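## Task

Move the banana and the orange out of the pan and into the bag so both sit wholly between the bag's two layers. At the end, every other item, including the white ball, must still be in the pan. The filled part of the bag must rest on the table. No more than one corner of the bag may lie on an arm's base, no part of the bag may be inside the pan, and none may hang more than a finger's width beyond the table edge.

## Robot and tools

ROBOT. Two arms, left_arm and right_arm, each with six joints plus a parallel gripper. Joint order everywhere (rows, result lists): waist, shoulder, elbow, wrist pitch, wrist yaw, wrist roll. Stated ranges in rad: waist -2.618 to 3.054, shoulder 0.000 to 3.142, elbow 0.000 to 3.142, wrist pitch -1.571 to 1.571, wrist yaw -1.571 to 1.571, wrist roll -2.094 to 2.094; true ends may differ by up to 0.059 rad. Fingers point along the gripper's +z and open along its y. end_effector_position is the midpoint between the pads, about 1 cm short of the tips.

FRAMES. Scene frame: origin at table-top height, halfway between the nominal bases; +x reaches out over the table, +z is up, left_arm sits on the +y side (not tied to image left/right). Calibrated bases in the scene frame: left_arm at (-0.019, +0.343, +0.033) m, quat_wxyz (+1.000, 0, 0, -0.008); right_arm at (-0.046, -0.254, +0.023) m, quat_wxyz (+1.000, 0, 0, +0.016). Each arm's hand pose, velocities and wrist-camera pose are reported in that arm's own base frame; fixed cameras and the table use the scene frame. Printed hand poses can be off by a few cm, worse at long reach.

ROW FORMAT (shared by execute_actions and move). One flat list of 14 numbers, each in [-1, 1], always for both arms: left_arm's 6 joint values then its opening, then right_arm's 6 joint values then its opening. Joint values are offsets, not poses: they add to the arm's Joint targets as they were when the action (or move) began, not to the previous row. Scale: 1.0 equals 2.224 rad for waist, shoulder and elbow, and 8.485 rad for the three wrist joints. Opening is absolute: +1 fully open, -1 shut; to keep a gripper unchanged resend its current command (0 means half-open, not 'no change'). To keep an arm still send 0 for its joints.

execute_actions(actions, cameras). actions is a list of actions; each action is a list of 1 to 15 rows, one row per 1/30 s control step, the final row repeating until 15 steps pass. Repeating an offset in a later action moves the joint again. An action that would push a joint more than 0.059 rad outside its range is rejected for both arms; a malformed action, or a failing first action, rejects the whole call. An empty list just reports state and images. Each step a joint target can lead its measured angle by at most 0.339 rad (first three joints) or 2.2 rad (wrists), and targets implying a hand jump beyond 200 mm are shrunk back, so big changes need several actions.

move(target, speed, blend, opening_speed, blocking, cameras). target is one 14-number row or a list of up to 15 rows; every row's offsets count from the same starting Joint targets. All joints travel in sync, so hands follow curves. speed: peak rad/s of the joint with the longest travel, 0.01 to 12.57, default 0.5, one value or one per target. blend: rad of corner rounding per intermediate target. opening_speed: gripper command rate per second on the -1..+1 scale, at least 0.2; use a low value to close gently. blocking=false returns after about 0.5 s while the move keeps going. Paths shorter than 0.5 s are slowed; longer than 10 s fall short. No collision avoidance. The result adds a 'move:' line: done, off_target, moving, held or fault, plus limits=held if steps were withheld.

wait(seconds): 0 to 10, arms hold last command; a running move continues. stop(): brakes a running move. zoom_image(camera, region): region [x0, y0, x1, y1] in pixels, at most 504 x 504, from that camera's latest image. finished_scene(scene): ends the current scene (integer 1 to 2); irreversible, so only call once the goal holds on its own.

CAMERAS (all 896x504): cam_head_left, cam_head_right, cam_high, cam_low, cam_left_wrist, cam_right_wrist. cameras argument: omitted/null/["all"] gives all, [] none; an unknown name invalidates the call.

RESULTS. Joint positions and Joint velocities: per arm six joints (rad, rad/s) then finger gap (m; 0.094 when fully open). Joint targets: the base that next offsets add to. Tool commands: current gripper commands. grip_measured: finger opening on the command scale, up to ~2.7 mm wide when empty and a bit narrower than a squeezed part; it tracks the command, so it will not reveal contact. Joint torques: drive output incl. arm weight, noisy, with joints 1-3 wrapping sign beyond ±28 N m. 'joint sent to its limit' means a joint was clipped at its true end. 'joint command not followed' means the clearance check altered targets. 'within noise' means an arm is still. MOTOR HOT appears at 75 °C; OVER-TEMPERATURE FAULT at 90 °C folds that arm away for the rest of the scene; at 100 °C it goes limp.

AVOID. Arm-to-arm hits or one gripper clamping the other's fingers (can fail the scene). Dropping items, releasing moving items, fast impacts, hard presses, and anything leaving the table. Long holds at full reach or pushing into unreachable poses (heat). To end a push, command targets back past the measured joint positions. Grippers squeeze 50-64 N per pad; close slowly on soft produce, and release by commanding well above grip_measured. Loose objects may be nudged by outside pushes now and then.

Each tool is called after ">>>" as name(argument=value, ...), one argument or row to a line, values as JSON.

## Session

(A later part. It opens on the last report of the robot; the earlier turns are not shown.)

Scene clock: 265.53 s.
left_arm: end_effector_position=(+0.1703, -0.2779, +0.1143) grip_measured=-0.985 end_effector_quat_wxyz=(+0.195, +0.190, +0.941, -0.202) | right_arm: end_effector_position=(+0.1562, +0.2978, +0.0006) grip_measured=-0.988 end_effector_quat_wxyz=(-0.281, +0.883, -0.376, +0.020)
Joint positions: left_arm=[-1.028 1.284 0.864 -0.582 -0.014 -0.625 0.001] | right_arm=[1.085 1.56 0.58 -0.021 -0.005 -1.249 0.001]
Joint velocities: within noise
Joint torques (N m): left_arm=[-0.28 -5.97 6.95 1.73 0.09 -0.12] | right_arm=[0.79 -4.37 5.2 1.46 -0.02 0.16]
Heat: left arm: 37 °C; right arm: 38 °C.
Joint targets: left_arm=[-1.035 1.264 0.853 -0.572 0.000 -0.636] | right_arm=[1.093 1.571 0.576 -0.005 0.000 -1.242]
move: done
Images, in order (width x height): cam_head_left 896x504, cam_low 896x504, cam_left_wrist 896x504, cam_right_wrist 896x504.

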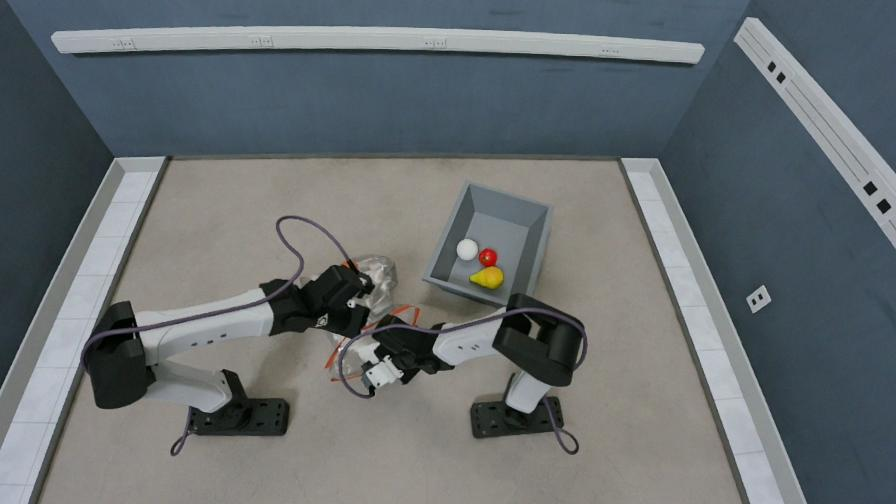

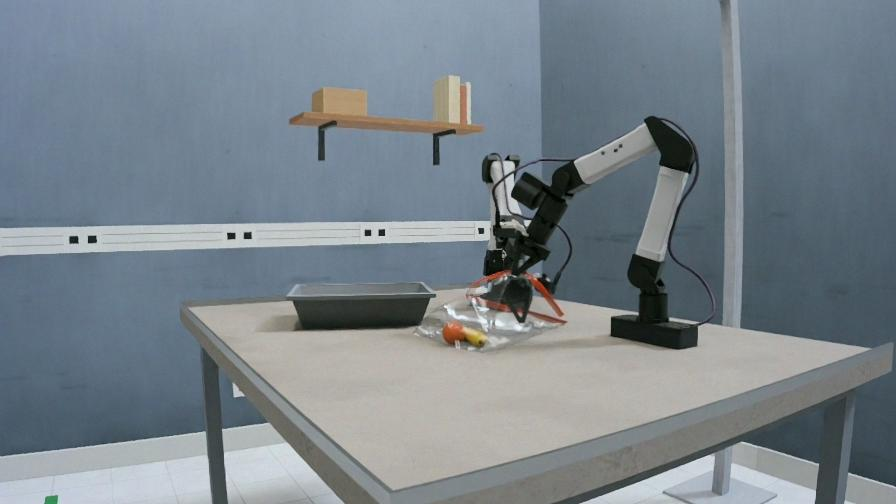

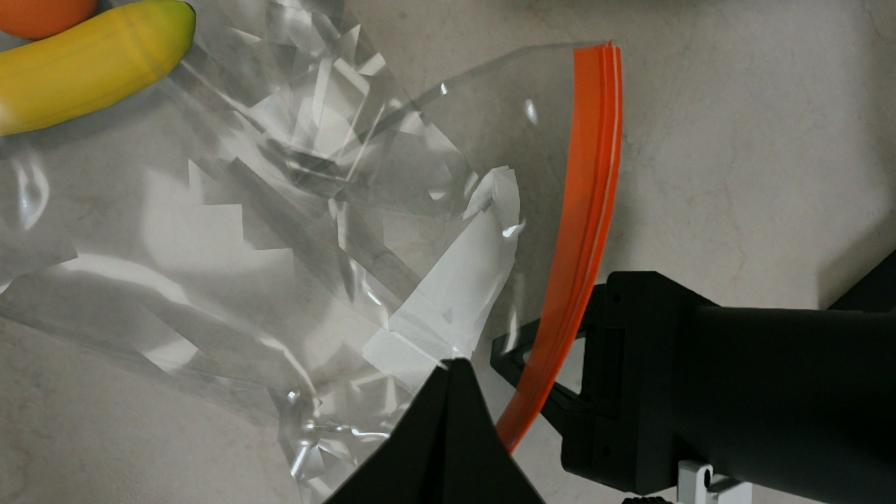

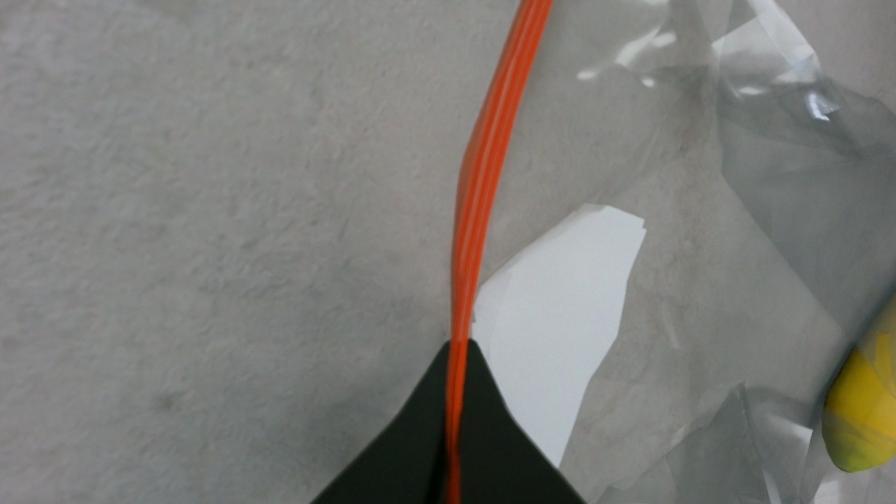

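>>> move(
  target=[
    [0,0,0,0,0,0,-1,0,0,0,0,0,0,-0.3],
    [0,0,0,0,0,0,-1,0,-0.1087,0.0013,-0.0288,0,0,-0.3],
    [0,0,0,0,0,0,-1,0,-0.2992,-0.0399,-0.068,0,0,-0.3],
  ],
  speed=0.2,
  opening_speed=0.5,
  cameras=["cam_left_wrist","cam_low","cam_head_left","cam_right_wrist"],
)

>>> zoom_image(
  camera="cam_low",
  region=[380, 200, 620, 390],
)

Scene clock: 271.67 s.
left_arm: end_effector_position=(+0.1704, -0.2780, +0.1144) grip_measured=-0.985 end_effector_quat_wxyz=(+0.195, +0.190, +0.941, -0.202) | right_arm: end_effector_position=(+0.1106, +0.2114, +0.0685) grip_measured=-0.301 end_effector_quat_wxyz=(-0.277, +0.884, -0.377, +0.020)
Joint positions: left_arm=[-1.028 1.284 0.864 -0.581 -0.014 -0.625 0.001] | right_arm=[1.085 0.917 0.491 -0.582 -0.005 -1.249 0.033]
Joint velocities: within noise
Joint torques (N m): left_arm=[-0.27 -6 6.95 1.7 0.1 -0.13] | right_arm=[0.79 -2.4 6.61 1.23 -0.04 0.16]
Heat: left arm: 36 °C; right arm: 37 °C.
Joint targets: left_arm=[-1.035 1.264 0.853 -0.572 0.000 -0.636] | right_arm=[1.093 0.906 0.488 -0.582 0.000 -1.242]
move: done
Images, in order (width x height): cam_head_left 896x504, cam_low 896x504, cam_left_wrist 896x504, cam_right_wrist 896x504.

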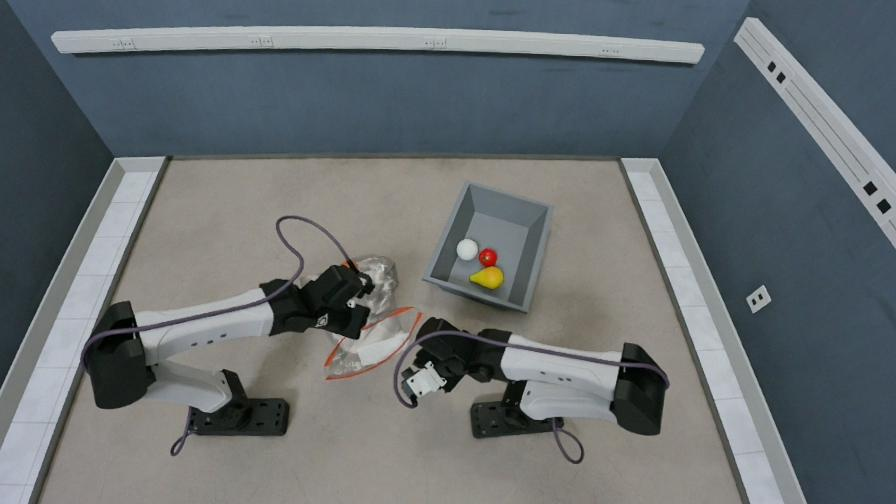

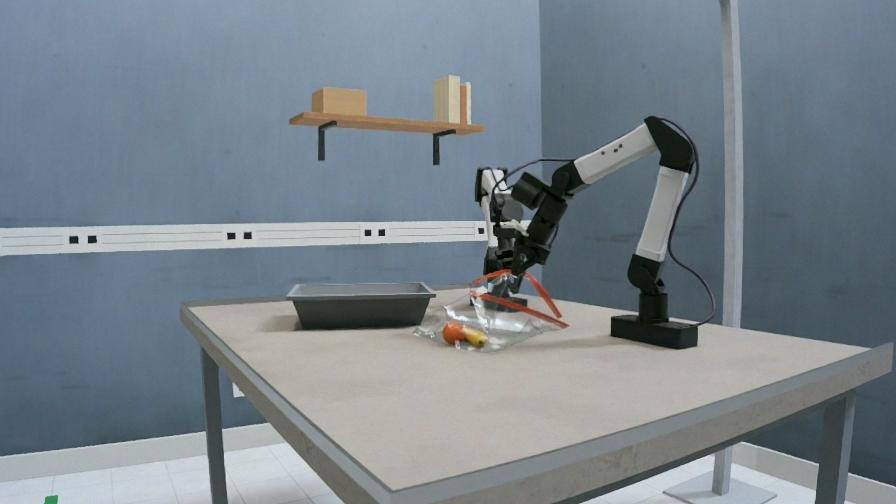

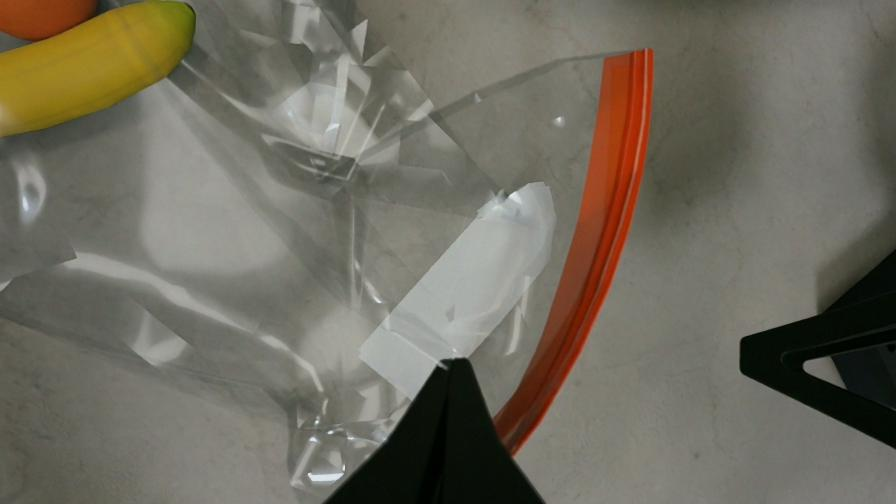

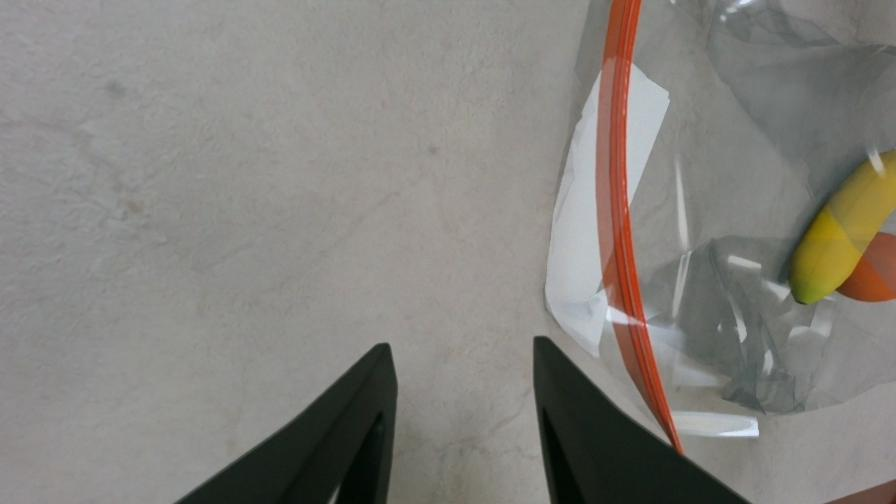

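Scaled by 2.100 from the camera's 896x504 image, which has a finer 1280x720 frame.

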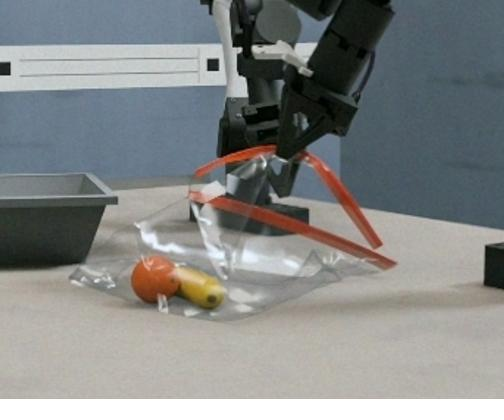

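>>> move(
  target=[
    [0,0,0,0,0,0,-1,-0.4047,-0.02,0,0,0,0.05,-0.3],
    [-0.0135,0.0315,-0.0838,0.0302,0,0,-1,-0.4047,-0.02,0,0,0,0.05,-0.3],
    [-0.0277,0.1083,-0.1536,0.0686,0,0,-1,-0.4047,-0.02,0,0,0,0.05,-0.3],
  ],
  speed=[0.6,0.2,0.2],
  cameras=["cam_left_wrist","cam_low","cam_head_left"],
)

>>> zoom_image(
  camera="cam_low",
  region=[380, 200, 620, 390],
)

Scene clock: 277.40 s.
left_arm: end_effector_position=(+0.1528, -0.2877, +0.0050) grip_measured=-0.985 end_effector_quat_wxyz=(+0.198, +0.218, +0.930, -0.219) | right_arm: end_effector_position=(+0.2351, +0.0482, +0.0780) grip_measured=-0.301 end_effector_quat_wxyz=(+0.284, -0.469, +0.832, -0.090)
Joint positions: left_arm=[-1.09 1.493 0.52 0.001 -0.014 -0.625 0.001] | right_arm=[0.2 0.873 0.491 -0.584 -0.003 -0.825 0.033]
Joint velocities: within noise
Joint torques (N m): left_arm=[-0.32 -4.08 5.57 1.79 0.09 -0.12] | right_arm=[-0.68 -2.24 6.75 1.36 -0.03 0.16]
Heat: left arm: 35 °C; right arm: 36 °C.
Joint targets: left_arm=[-1.096 1.504 0.511 0.010 0.000 -0.636] | right_arm=[0.193 0.861 0.488 -0.582 0.000 -0.817]
move: done
Images, in order (width x height): cam_head_left 896x504, cam_low 896x504, cam_left_wrist 896x504.

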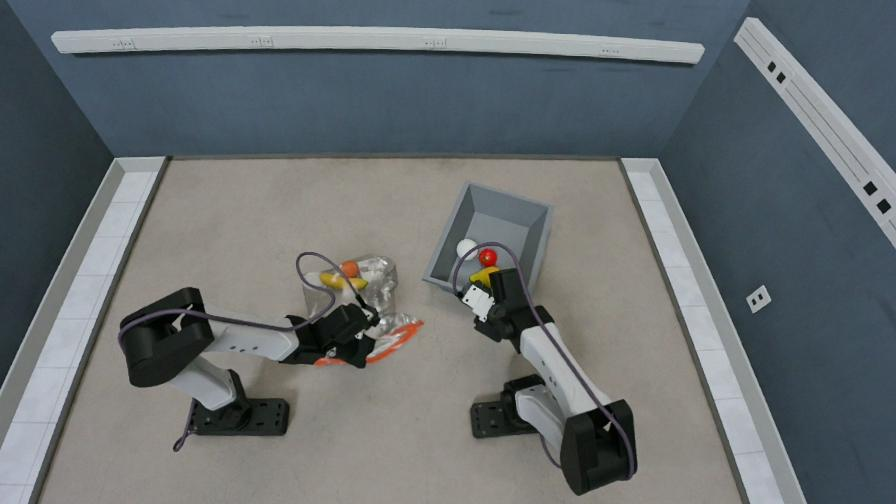

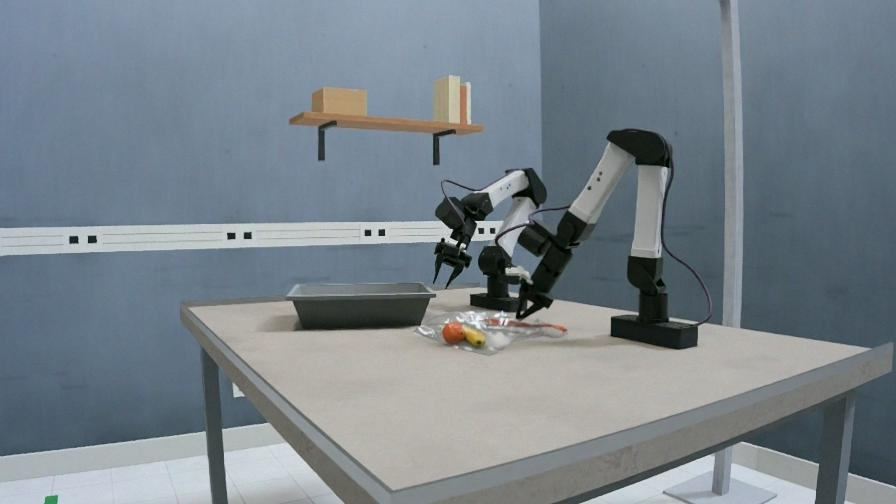

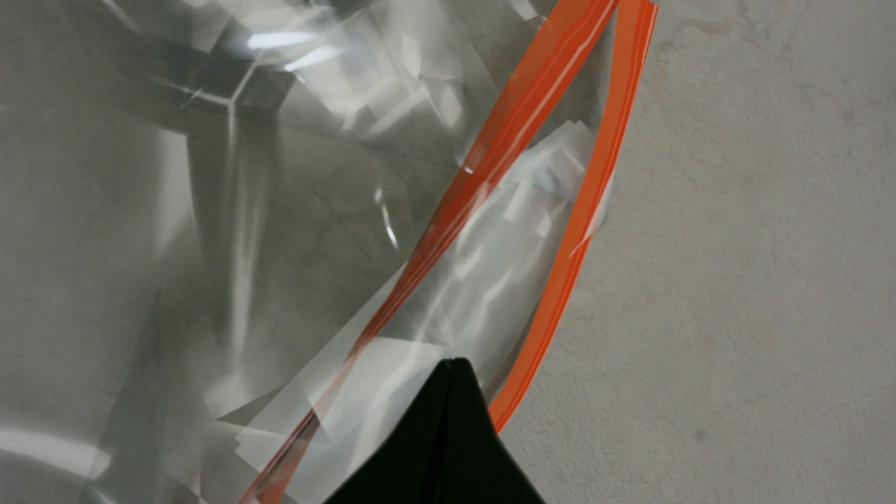

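Scaled by 2.100 from the camera's 896x504 image, which has a finer 1280x720 frame.

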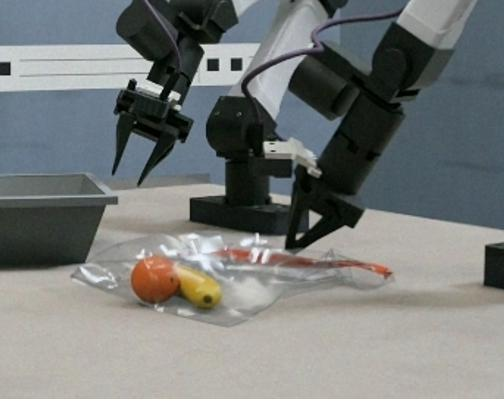

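>>> move(
  target=[
    [0,0.0322,-0.0148,0.0123,0,0,-1,0,0,0,0,0,0,-0.3],
    [0,0.0322,-0.0148,0.0123,0,0,-0.4,0,0,0,0,0,0,-0.3],
  ],
  speed=0.12,
  opening_speed=0.4,
  cameras=["cam_left_wrist","cam_low","cam_head_left"],
)

>>> zoom_image(
  camera="cam_low",
  region=[380, 200, 620, 390],
)

Scene clock: 280.90 s.
left_arm: end_effector_position=(+0.1536, -0.2914, -0.0101) grip_measured=-0.402 end_effector_quat_wxyz=(+0.202, +0.218, +0.928, -0.226) | right_arm: end_effector_position=(+0.2351, +0.0482, +0.0780) grip_measured=-0.301 end_effector_quat_wxyz=(+0.284, -0.469, +0.832, -0.090)
Joint positions: left_arm=[-1.091 1.563 0.488 0.12 -0.01 -0.625 0.028] | right_arm=[0.2 0.873 0.491 -0.584 -0.003 -0.825 0.033]
Joint velocities: within noise
Joint torques (N m): left_arm=[-0.23 -4.22 5.09 1.63 0.07 -0.12] | right_arm=[-0.68 -2.24 6.74 1.35 -0.04 0.16]
Heat: left arm: 35 °C; right arm: 36 °C.
Joint targets: left_arm=[-1.097 1.576 0.479 0.114 0.000 -0.636] | right_arm=[0.193 0.861 0.488 -0.582 0.000 -0.817]
move: done
Images, in order (width x height): cam_head_left 896x504, cam_low 896x504, cam_left_wrist 896x504.

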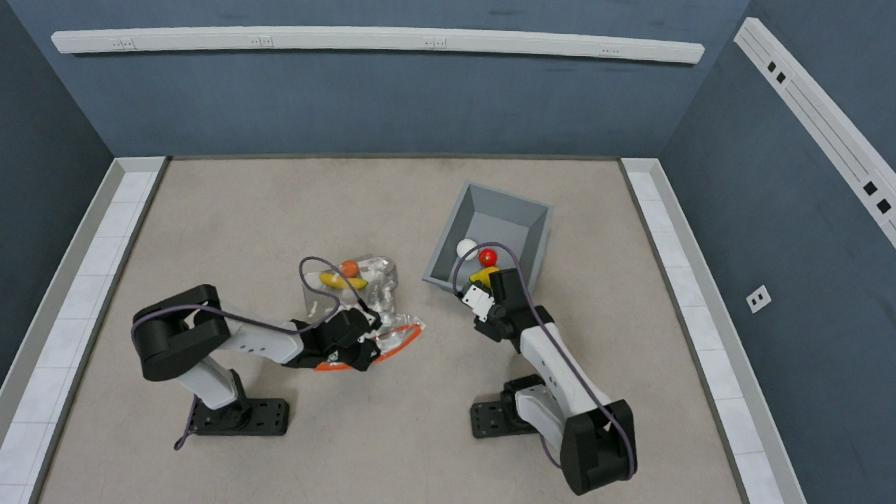

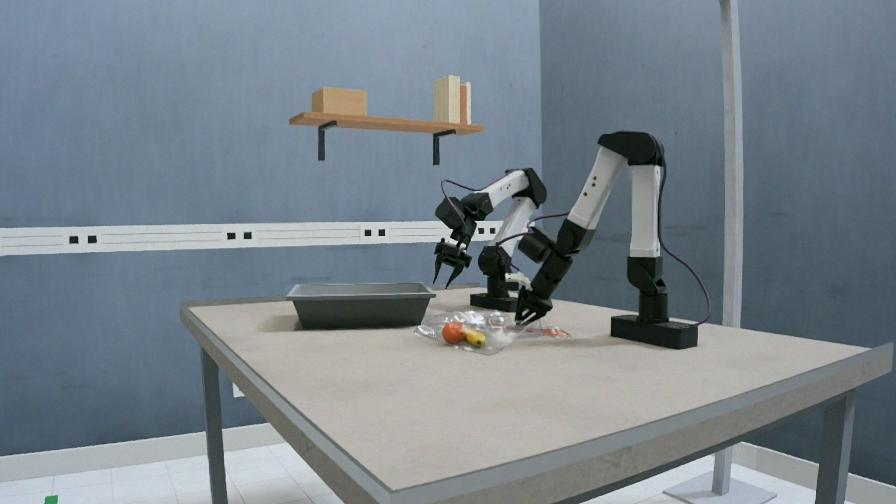

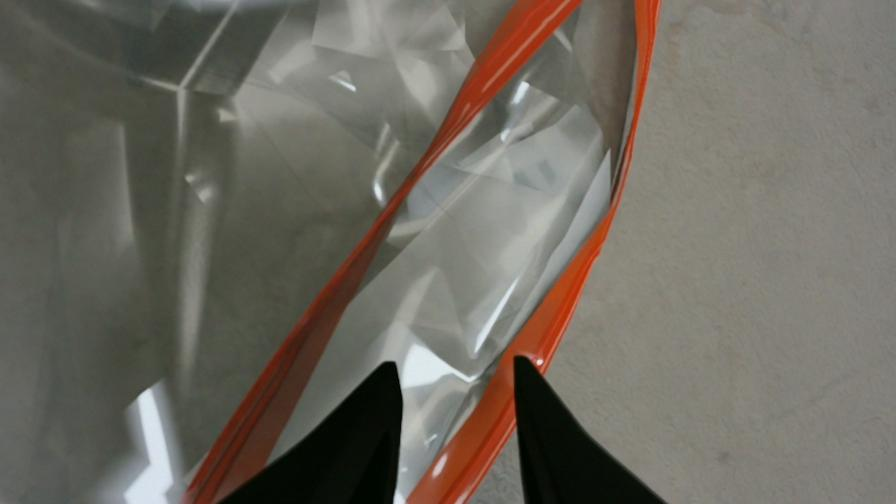

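Scaled by 2.100 from the camera's 896x504 image, which has a finer 1280x720 frame.

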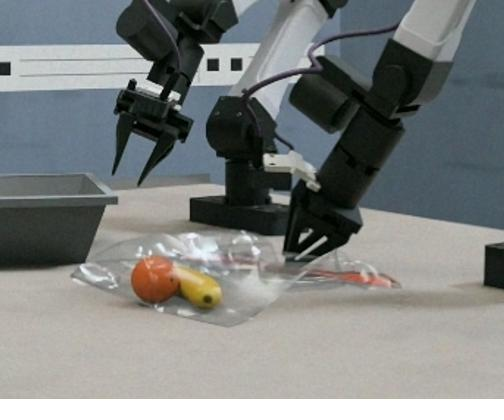

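>>> move(
  target=[
    [0,-0.132,0.1766,-0.0829,0,0,-0.4,0,0,0,0,0,0,-0.3],
    [0.4,-0.3,0.1766,-0.0829,0,0,-0.4,0,0,0,0,0,0,-0.3],
  ],
  speed=[0.25,0.6],
)

>>> zoom_image(
  camera="cam_low",
  region=[380, 200, 620, 390],
)

>>> zoom_image(
  camera="cam_head_left",
  region=[270, 220, 460, 400],
)

Scene clock: 286.03 s.
left_arm: end_effector_position=(+0.2980, -0.0630, +0.2196) grip_measured=-0.402 end_effector_quat_wxyz=(+0.411, -0.185, +0.874, -0.179) | right_arm: end_effector_position=(+0.2351, +0.0482, +0.0780) grip_measured=-0.301 end_effector_quat_wxyz=(+0.284, -0.469, +0.832, -0.090)
Joint positions: left_arm=[-0.213 0.915 0.849 -0.575 -0.008 -0.626 0.028] | right_arm=[0.2 0.873 0.491 -0.584 -0.003 -0.825 0.033]
Joint velocities: within noise
Joint torques (N m): left_arm=[0.73 -2.26 10.61 1.98 0.06 -0.12] | right_arm=[-0.69 -2.24 6.72 1.35 -0.03 0.16]
Heat: left arm: 35 °C; right arm: 35 °C.
Joint targets: left_arm=[-0.207 0.909 0.871 -0.589 0.000 -0.636] | right_arm=[0.193 0.861 0.488 -0.582 0.000 -0.817]
move: done

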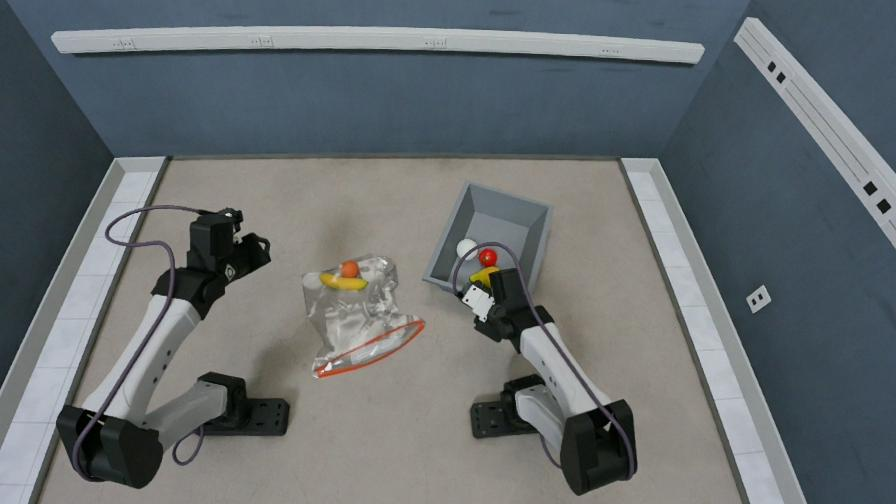

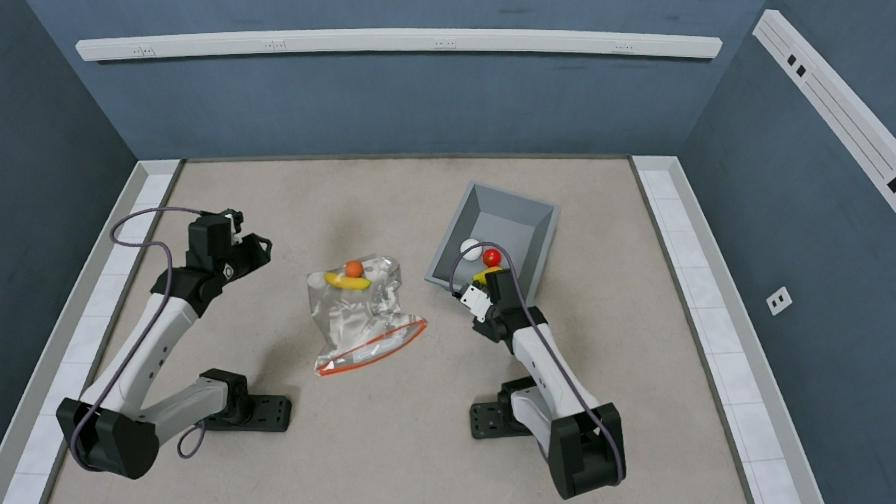

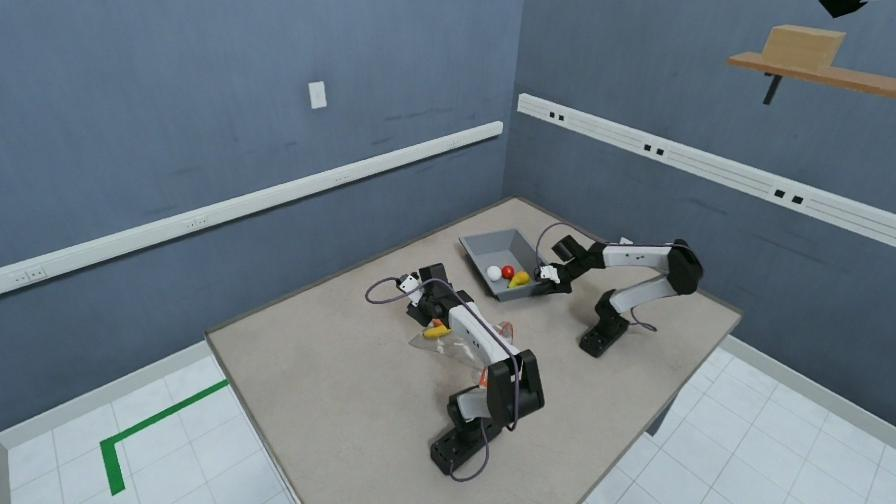

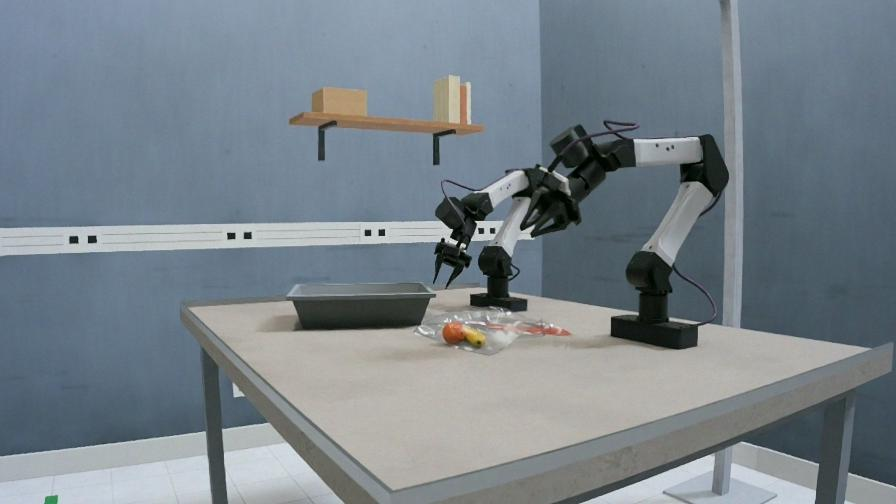

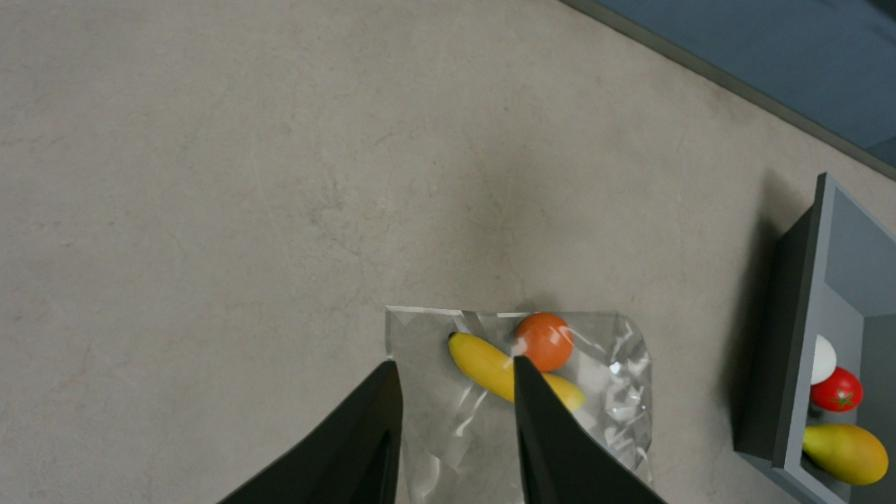

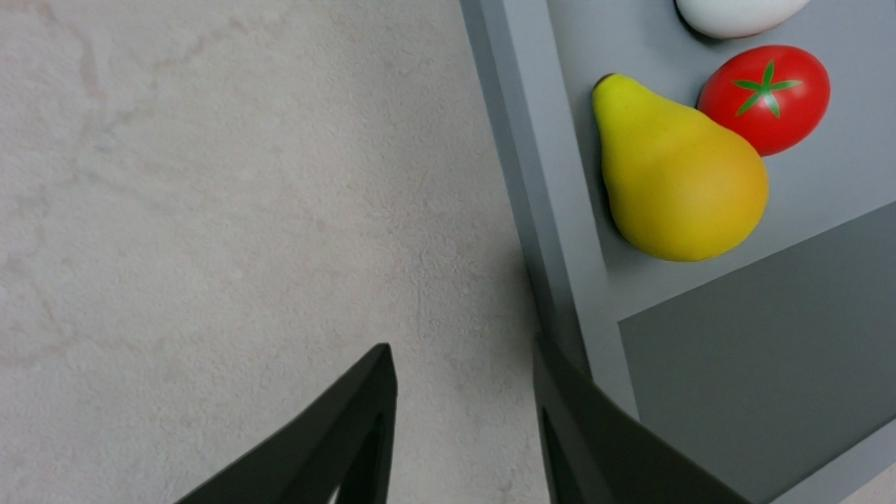

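Scaled by 2.100 from the camera's 896x504 image, which has a finer 1280x720 frame.

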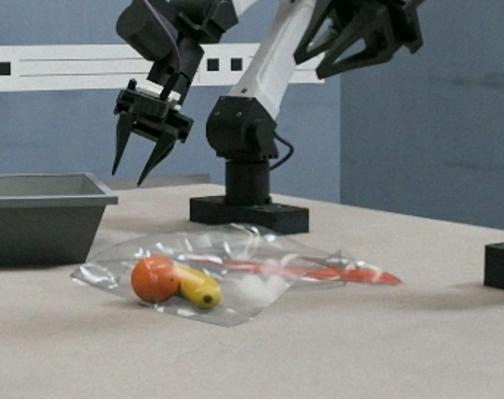

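Scaled by 2.653 from the camera's 896x504 image, which has a finer 1280x720 frame.

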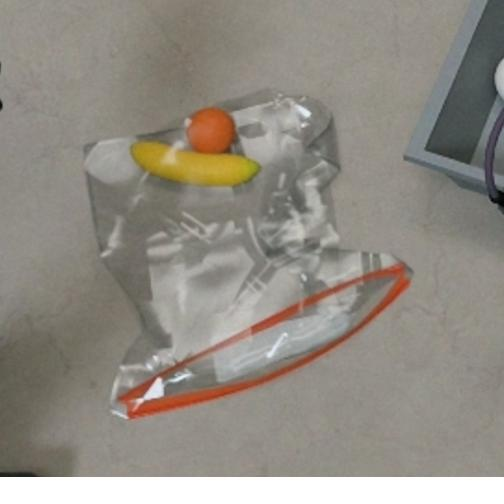

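>>> finished_scene(
  scene=2,
)

The scene is finished: the task was done.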